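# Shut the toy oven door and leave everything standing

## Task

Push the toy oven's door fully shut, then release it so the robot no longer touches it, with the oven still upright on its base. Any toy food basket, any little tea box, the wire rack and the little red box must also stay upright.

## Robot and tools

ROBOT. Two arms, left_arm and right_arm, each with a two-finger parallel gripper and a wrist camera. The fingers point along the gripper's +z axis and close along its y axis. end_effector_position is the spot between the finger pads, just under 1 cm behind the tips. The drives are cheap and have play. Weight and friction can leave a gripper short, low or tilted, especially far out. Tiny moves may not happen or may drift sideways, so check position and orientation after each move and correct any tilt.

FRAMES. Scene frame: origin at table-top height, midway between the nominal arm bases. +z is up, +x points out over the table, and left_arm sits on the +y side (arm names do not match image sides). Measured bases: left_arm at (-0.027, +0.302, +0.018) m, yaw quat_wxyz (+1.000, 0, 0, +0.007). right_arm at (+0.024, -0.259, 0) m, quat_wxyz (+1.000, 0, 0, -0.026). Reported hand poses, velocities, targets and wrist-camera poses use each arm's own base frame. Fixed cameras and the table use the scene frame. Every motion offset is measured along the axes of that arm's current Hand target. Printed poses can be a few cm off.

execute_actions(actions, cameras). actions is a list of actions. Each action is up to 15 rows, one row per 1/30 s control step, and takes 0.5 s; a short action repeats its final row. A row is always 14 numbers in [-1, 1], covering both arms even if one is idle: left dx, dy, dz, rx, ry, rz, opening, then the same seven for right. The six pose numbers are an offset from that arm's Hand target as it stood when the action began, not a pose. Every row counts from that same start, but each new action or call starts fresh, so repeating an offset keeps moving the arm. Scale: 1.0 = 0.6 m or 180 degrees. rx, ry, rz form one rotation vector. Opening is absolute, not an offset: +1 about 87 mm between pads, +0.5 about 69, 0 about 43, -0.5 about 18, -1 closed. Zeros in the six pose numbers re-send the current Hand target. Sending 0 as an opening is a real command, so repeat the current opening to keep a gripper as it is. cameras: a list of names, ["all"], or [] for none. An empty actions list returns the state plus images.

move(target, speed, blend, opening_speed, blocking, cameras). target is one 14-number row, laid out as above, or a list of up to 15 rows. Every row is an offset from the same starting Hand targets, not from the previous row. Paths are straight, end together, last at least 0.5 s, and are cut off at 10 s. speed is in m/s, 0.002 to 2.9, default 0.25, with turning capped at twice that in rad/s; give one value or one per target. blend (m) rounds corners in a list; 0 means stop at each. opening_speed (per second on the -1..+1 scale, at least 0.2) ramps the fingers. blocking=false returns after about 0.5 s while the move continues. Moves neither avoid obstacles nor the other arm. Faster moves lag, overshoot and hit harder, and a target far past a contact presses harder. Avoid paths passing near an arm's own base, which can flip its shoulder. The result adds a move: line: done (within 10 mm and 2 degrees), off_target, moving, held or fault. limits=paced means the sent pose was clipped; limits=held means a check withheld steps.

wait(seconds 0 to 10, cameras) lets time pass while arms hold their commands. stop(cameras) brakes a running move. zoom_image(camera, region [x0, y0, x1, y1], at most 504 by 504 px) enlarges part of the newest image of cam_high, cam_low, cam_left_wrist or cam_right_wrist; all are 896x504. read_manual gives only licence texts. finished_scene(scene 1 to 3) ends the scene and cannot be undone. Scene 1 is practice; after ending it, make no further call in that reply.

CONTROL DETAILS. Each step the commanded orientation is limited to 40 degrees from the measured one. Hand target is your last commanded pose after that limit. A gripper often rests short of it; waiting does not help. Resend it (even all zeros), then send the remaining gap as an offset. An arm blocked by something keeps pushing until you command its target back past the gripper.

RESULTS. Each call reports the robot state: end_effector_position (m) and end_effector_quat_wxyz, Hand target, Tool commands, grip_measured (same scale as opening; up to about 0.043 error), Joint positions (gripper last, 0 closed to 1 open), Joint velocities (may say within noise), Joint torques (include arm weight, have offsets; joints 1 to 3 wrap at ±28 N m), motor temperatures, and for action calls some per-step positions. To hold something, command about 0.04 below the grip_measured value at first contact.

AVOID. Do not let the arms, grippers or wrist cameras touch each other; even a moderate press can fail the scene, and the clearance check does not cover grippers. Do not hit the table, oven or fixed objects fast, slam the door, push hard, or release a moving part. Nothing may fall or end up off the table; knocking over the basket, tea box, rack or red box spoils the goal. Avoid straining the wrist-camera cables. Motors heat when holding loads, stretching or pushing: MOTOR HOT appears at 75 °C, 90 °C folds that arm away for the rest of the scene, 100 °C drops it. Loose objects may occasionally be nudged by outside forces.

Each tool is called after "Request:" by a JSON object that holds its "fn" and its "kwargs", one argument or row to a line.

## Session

Request:
{"fn": "execute_actions", "kwargs": {
  "actions": []
}}

Request:
{"fn": "zoom_image", "kwargs": {
  "camera": "cam_low",
  "region": [370, 210, 570, 350]
}}

Scene clock: 0.00 s.
left_arm: end_effector_position=(+0.2687, -0.0904, +0.1377) grip_measured=+0.982 end_effector_quat_wxyz=(+0.595, -0.009, +0.801, +0.062) | right_arm: end_effector_position=(+0.2048, +0.1500, +0.1997) grip_measured=+1.000 end_effector_quat_wxyz=(+0.482, +0.138, +0.818, +0.280)
Joint positions: left_arm=[-0.778 0.852 0.4 0.01 -0.843 -0.247 0.991] | right_arm=[0.777 0.547 0.609 -0.481 0.385 0.86 1]
Joint velocities: within noise
Joint torques (N m): no reading
Motor temperatures (°C): left_arm=[29 35 37 34 31 30 28] | right_arm=[31 37 35 39 31 32 29]
Heat: left arm: 37 °C; right arm: 39 °C.
Hand target: left_arm +0.2723, -0.0928, +0.1485; +0.607, -0.022, +0.793, +0.052 | right_arm +0.2070, +0.1504, +0.2073; +0.490, +0.139, +0.812, +0.284
Tool commands: left_gripper/opening=+1.0 right_gripper/opening=+1.0

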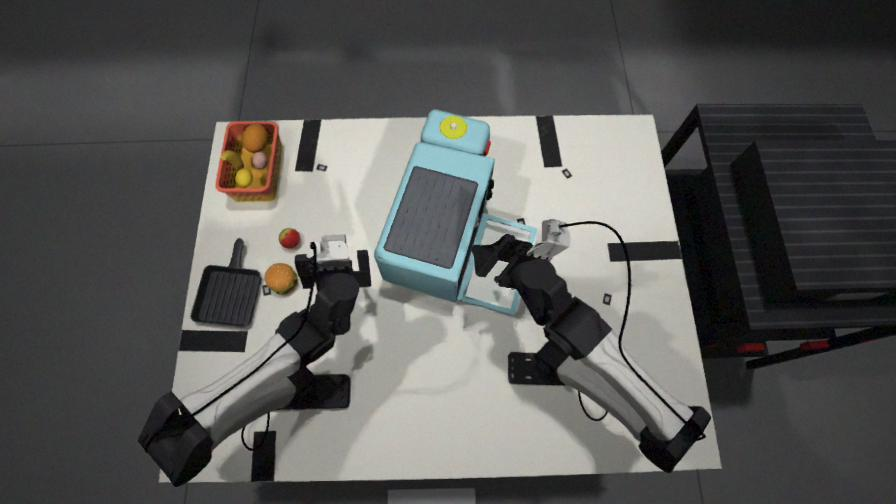

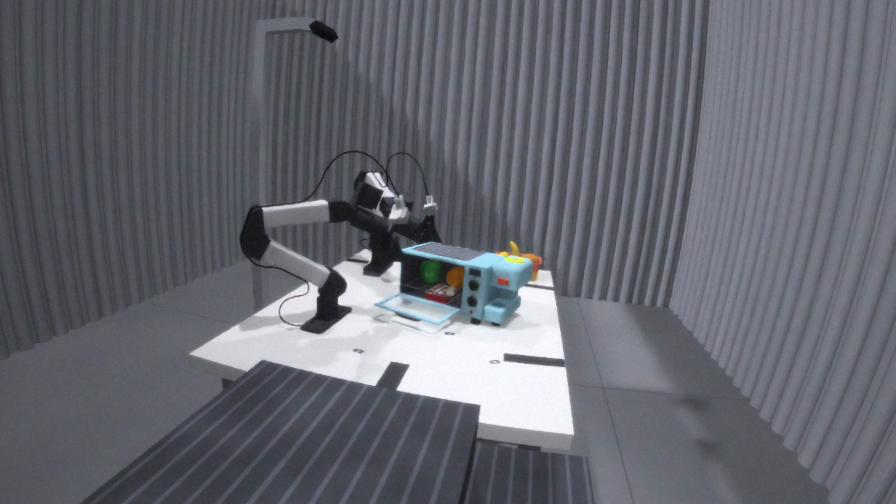

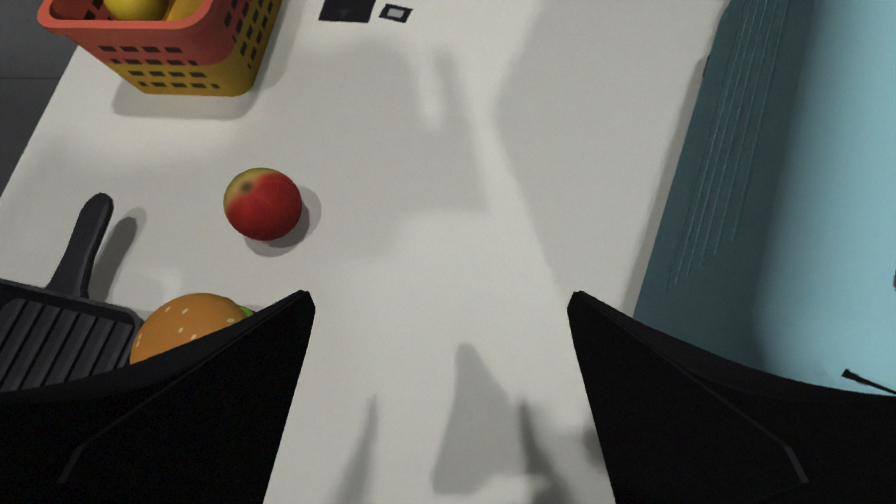

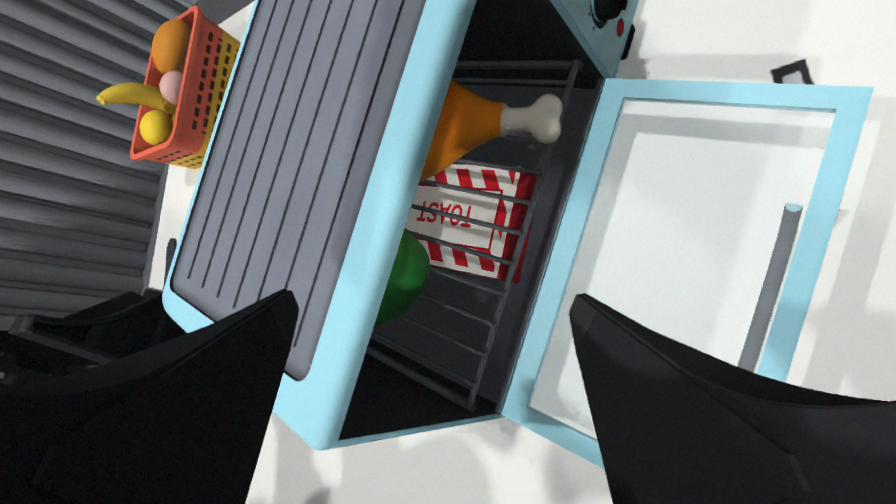

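Scaled by 2.520 from the camera's 896x504 image, which has a finer 1280x720 frame.

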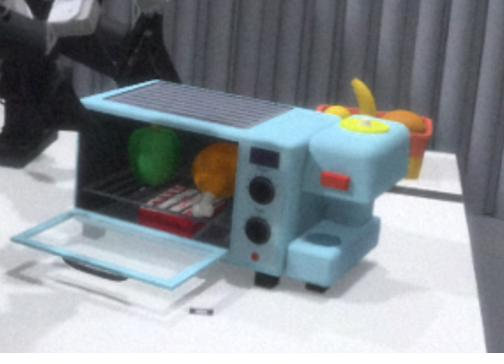

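Request:
{"fn": "move", "kwargs": {
  "target": [
    [0,0,0,0,0,0,1,-0.159,-0.164,-0.0155,-0.0944,0.0165,-0.137,-1],
    [0,0,0,0,0,0,1,0.007,-0.392,0.1515,-0.1888,0.0329,-0.274,-1]
  ],
  "blend": 0.02,
  "cameras": ["cam_high","cam_low","cam_right_wrist"]
}}

Scene clock: 6.43 s.
left_arm: end_effector_position=(+0.2687, -0.0904, +0.1377) grip_measured=+0.982 end_effector_quat_wxyz=(+0.595, -0.009, +0.801, +0.062) | right_arm: end_effector_position=(+0.2912, -0.0072, +0.0231) grip_measured=-0.979 end_effector_quat_wxyz=(+0.527, -0.359, +0.720, +0.275)
Joint positions: left_arm=[-0.778 0.852 0.4 0.01 -0.843 -0.247 0.991] | right_arm=[-0.588 1.73 0.659 -0.374 -1.27 -1.421 0.01]
Joint torques (N m): left_arm=[0.42 -1.62 8.98 1.57 -0.22 0.07] | right_arm=[-0.01 -4.42 7.27 0.23 -0.81 -0.15]
Heat: left arm: 38 °C; right arm: 40 °C.
Hand target: left_arm +0.2723, -0.0928, +0.1485; +0.607, -0.022, +0.793, +0.052 | right_arm +0.2972, -0.0060, +0.0311; +0.540, -0.367, +0.703, +0.281
Off the commanded pose: left_arm 0.012 m, 3 deg | right_arm 0.010 m, 3 deg.
move: off_target (left_arm, right_arm)
Images, in order (width x height): cam_high 896x504, cam_low 896x504, cam_right_wrist 896x504.

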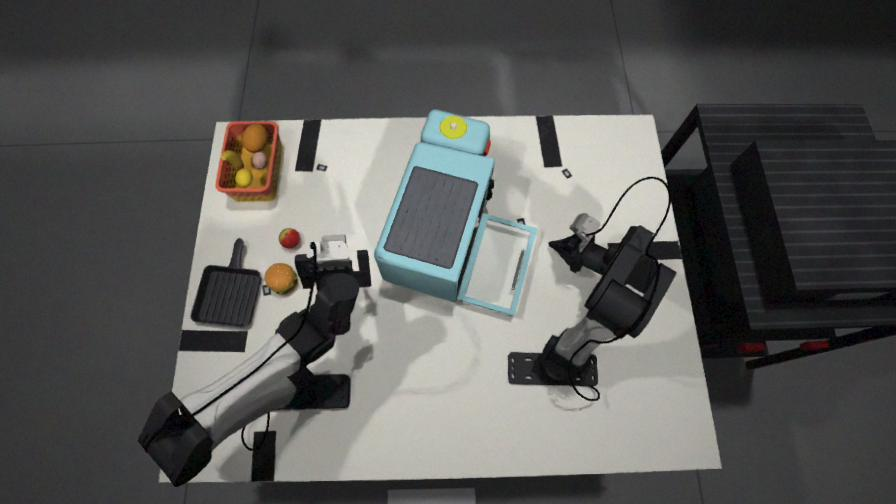

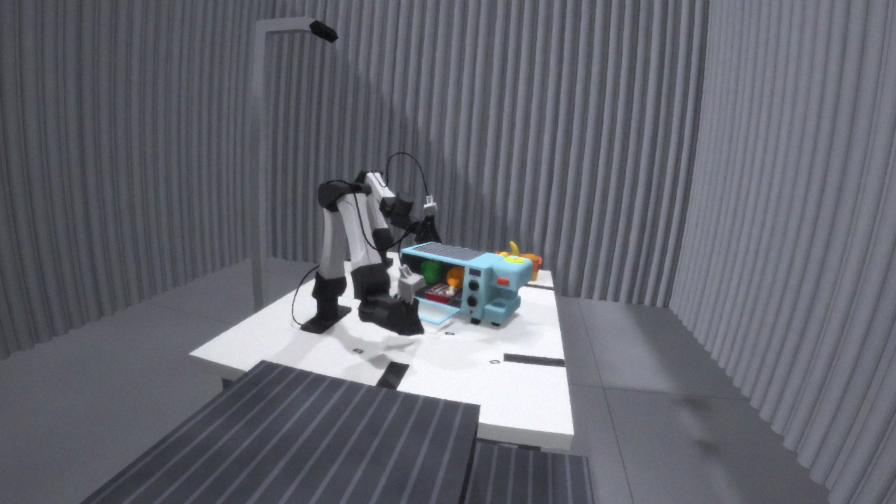

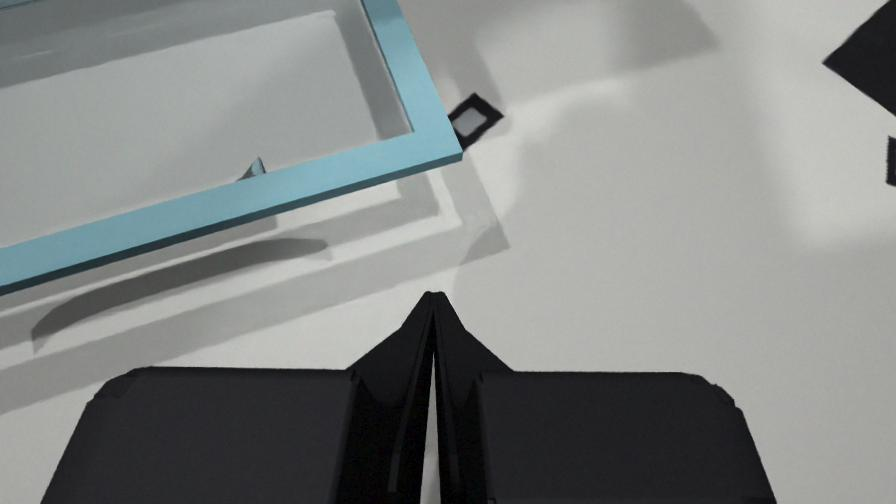

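Request:
{"fn": "move", "kwargs": {
  "target": [
    [0,0,0,0,0,0,1,-0.022,0,0.108,0,0,0,-1],
    [0,0,0,0,0,0,1,-0.092,0.004,0.0985,0,0,0,-1]
  ],
  "speed": 0.1,
  "cameras": ["cam_high","cam_right_wrist"]
}}

Scene clock: 10.87 s.
left_arm: end_effector_position=(+0.2687, -0.0904, +0.1377) grip_measured=+0.982 end_effector_quat_wxyz=(+0.595, -0.009, +0.801, +0.062) | right_arm: end_effector_position=(+0.3307, +0.0538, +0.0595) grip_measured=-0.980 end_effector_quat_wxyz=(+0.541, -0.365, +0.703, +0.284)
Joint positions: left_arm=[-0.778 0.852 0.4 0.01 -0.843 -0.247 0.991] | right_arm=[-0.31 1.586 0.53 0.327 -1.18 -0.685 0.01]
Joint torques (N m): left_arm=[0.49 -1.61 9.16 1.61 -0.21 0.09] | right_arm=[0.29 -6.99 8.24 1 -0.16 0.29]
Heat: left arm: 39 °C; right arm: 40 °C.
Hand target: left_arm +0.2723, -0.0928, +0.1485; +0.607, -0.022, +0.793, +0.052 | right_arm +0.3361, +0.0539, +0.0692; +0.540, -0.367, +0.703, +0.281
Off the commanded pose: left_arm 0.012 m, 3 deg | right_arm 0.011 m, 0 deg.
move: off_target (left_arm, right_arm)
Images, in order (width x height): cam_high 896x504, cam_right_wrist 896x504.

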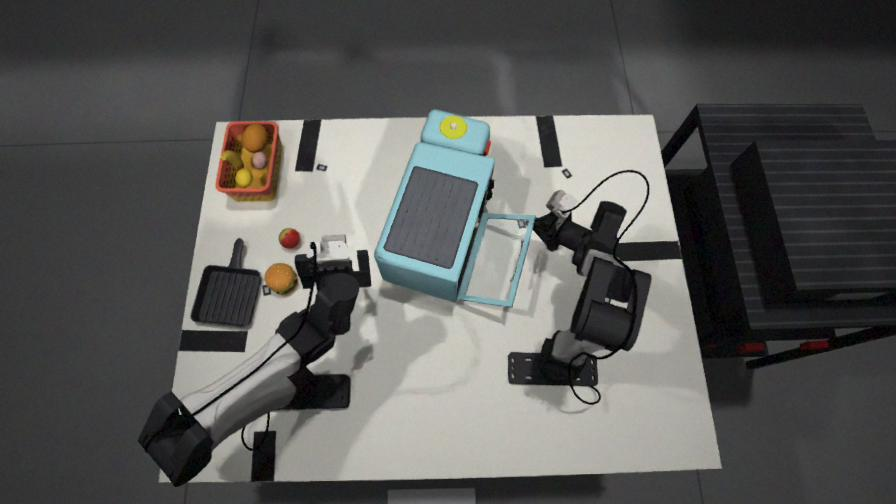

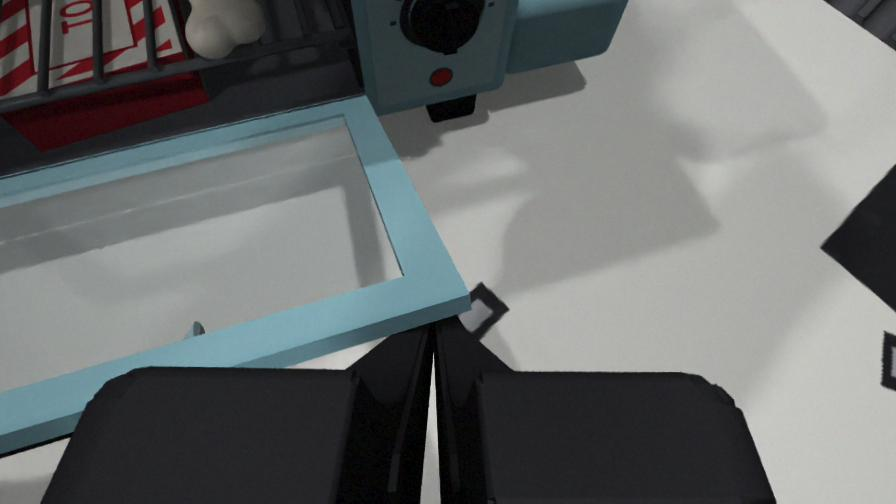

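Request:
{"fn": "move", "kwargs": {
  "target": [
    [0,0,0,0,0,0,1,-0.090,0.023,0.0175,0,0,0,-1],
    [0,0,0,0,0,0,1,-0.135,0.053,0.0635,0,0,0,-1],
    [0,0,0,0,0,0,1,-0.155,0.09,0.139,0,0,0,-1]
  ],
  "speed": [0.08,0.08,0.06],
  "blend": 0.01,
  "cameras": ["cam_high","cam_low","cam_right_wrist"]
}}

Scene clock: 14.47 s.
left_arm: end_effector_position=(+0.2687, -0.0904, +0.1377) grip_measured=+0.982 end_effector_quat_wxyz=(+0.595, -0.009, +0.801, +0.062) | right_arm: end_effector_position=(+0.3315, +0.1561, +0.1102) grip_measured=-0.980 end_effector_quat_wxyz=(+0.500, -0.354, +0.739, +0.282)
Joint positions: left_arm=[-0.778 0.852 0.4 0.01 -0.843 -0.247 0.991] | right_arm=[0.125 1.367 0.597 0.273 -0.772 -0.294 0.01]
Joint torques (N m): left_arm=[0.42 -1.63 9.03 1.57 -0.26 0.1] | right_arm=[1.62 -2.95 10.81 2.95 -0.17 0.33]
Heat: left arm: 39 °C; right arm: 41 °C.
Hand target: left_arm +0.2723, -0.0928, +0.1485; +0.607, -0.022, +0.793, +0.052 | right_arm +0.3518, +0.1704, +0.1376; +0.540, -0.367, +0.703, +0.281
Off the commanded pose: left_arm 0.012 m, 3 deg | right_arm 0.037 m, 6 deg.
move: off_target (left_arm, right_arm)
Images, in order (width x height): cam_high 896x504, cam_low 896x504, cam_right_wrist 896x504.

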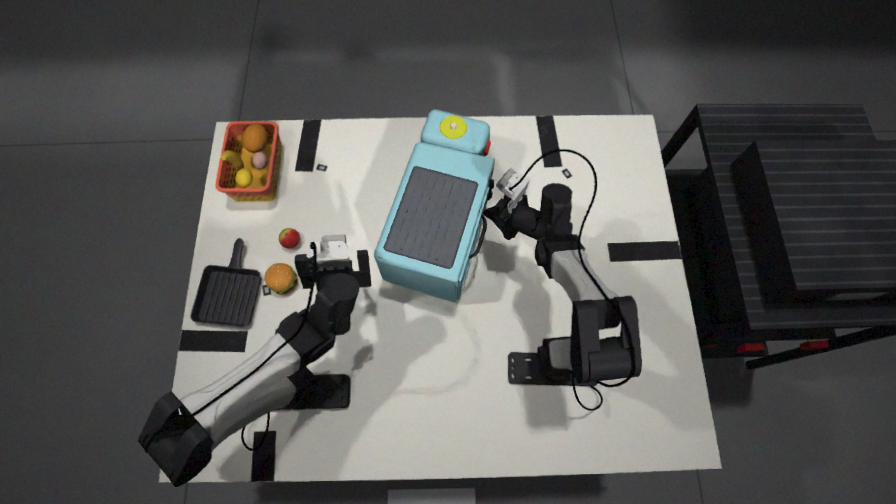

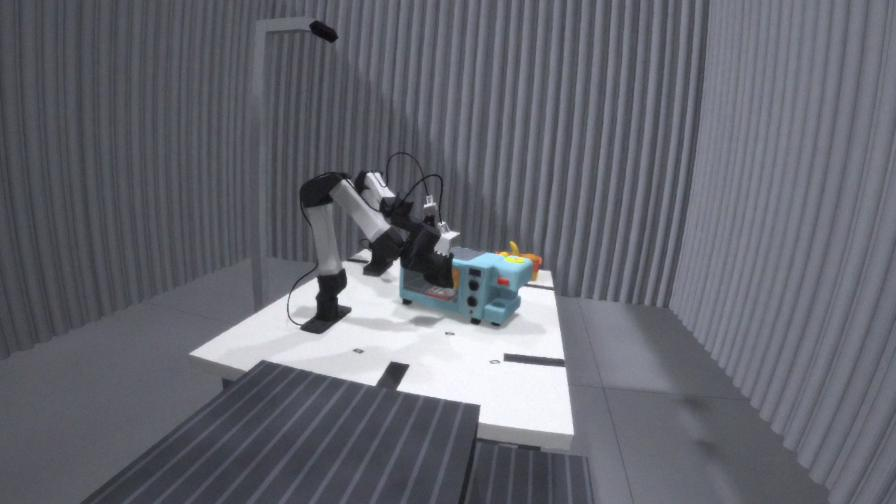

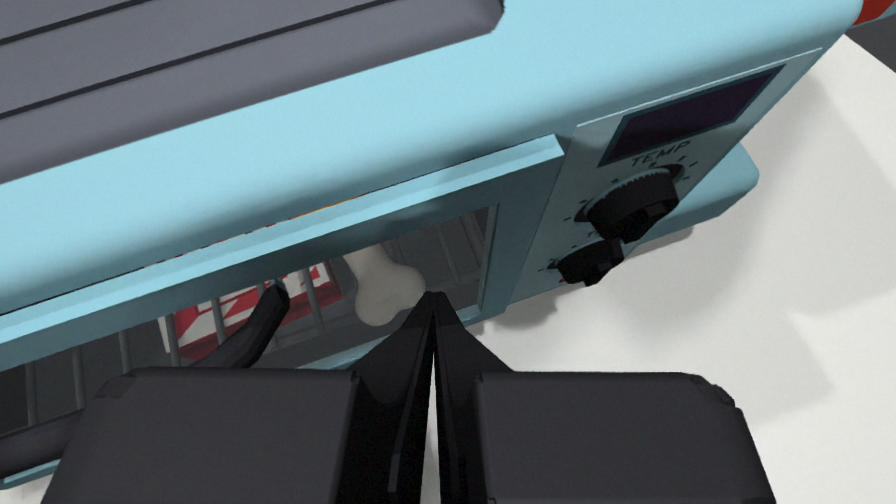

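Request:
{"fn": "move", "kwargs": {
  "target": [0,0,0,0,0,0,1,0.079,-0.07,-0.166,0,0,0,-1],
  "speed": 0.15,
  "cameras": ["cam_high","cam_right_wrist"]
}}

Scene clock: 16.97 s.
left_arm: end_effector_position=(+0.2687, -0.0904, +0.1377) grip_measured=+0.982 end_effector_quat_wxyz=(+0.595, -0.009, +0.801, +0.062) | right_arm: end_effector_position=(+0.3220, +0.0563, +0.1100) grip_measured=-0.980 end_effector_quat_wxyz=(+0.538, -0.355, +0.714, +0.275)
Joint positions: left_arm=[-0.778 0.852 0.4 0.01 -0.843 -0.247 0.991] | right_arm=[-0.3 1.358 0.594 0.062 -1.14 -0.645 0.01]
Joint torques (N m): left_arm=[0.39 -1.57 9.21 1.58 -0.22 0.07] | right_arm=[-0.49 -3.29 9.57 1.03 -0.55 -0.17]
Heat: left arm: 40 °C; right arm: 42 °C.
Hand target: left_arm +0.2723, -0.0928, +0.1485; +0.607, -0.022, +0.793, +0.052 | right_arm +0.3240, +0.0576, +0.1175; +0.540, -0.367, +0.703, +0.281
Off the commanded pose: left_arm 0.012 m, 3 deg | right_arm 0.008 m, 2 deg.
move: off_target (left_arm)
Images, in order (width x height): cam_high 896x504, cam_right_wrist 896x504.

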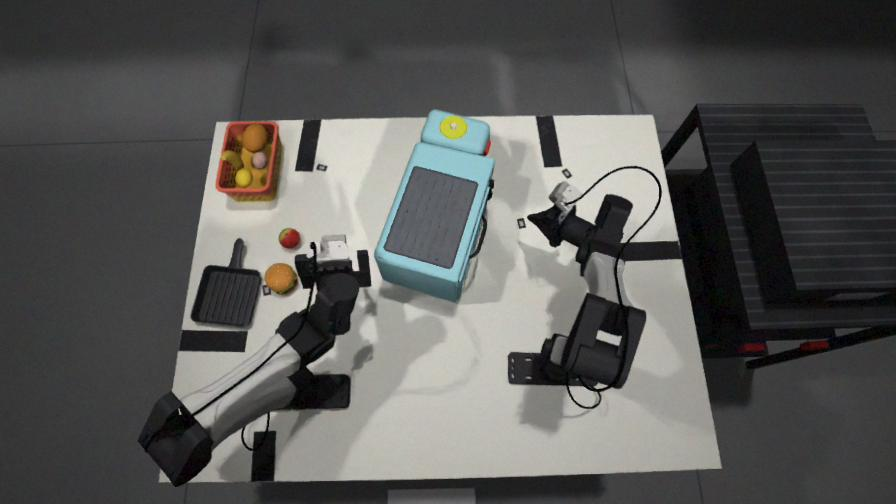

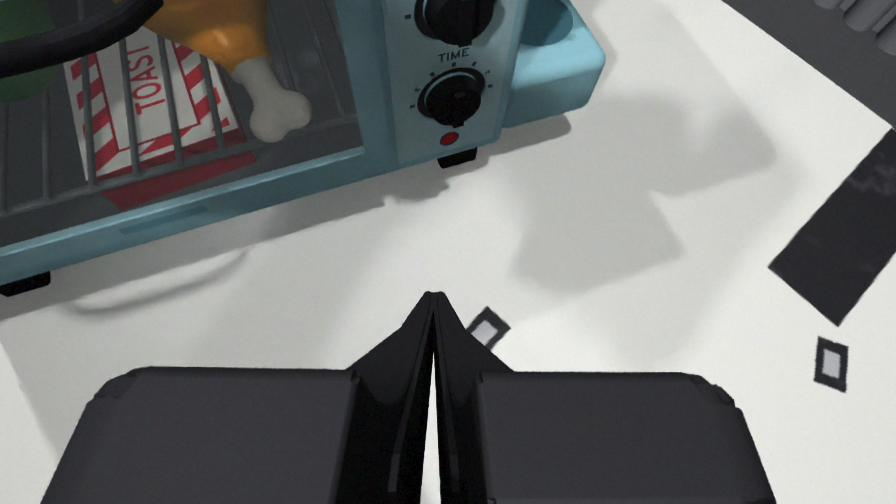

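Request:
{"fn": "finished_scene", "kwargs": {
  "scene": 3
}}

The scene is finished: the task was done.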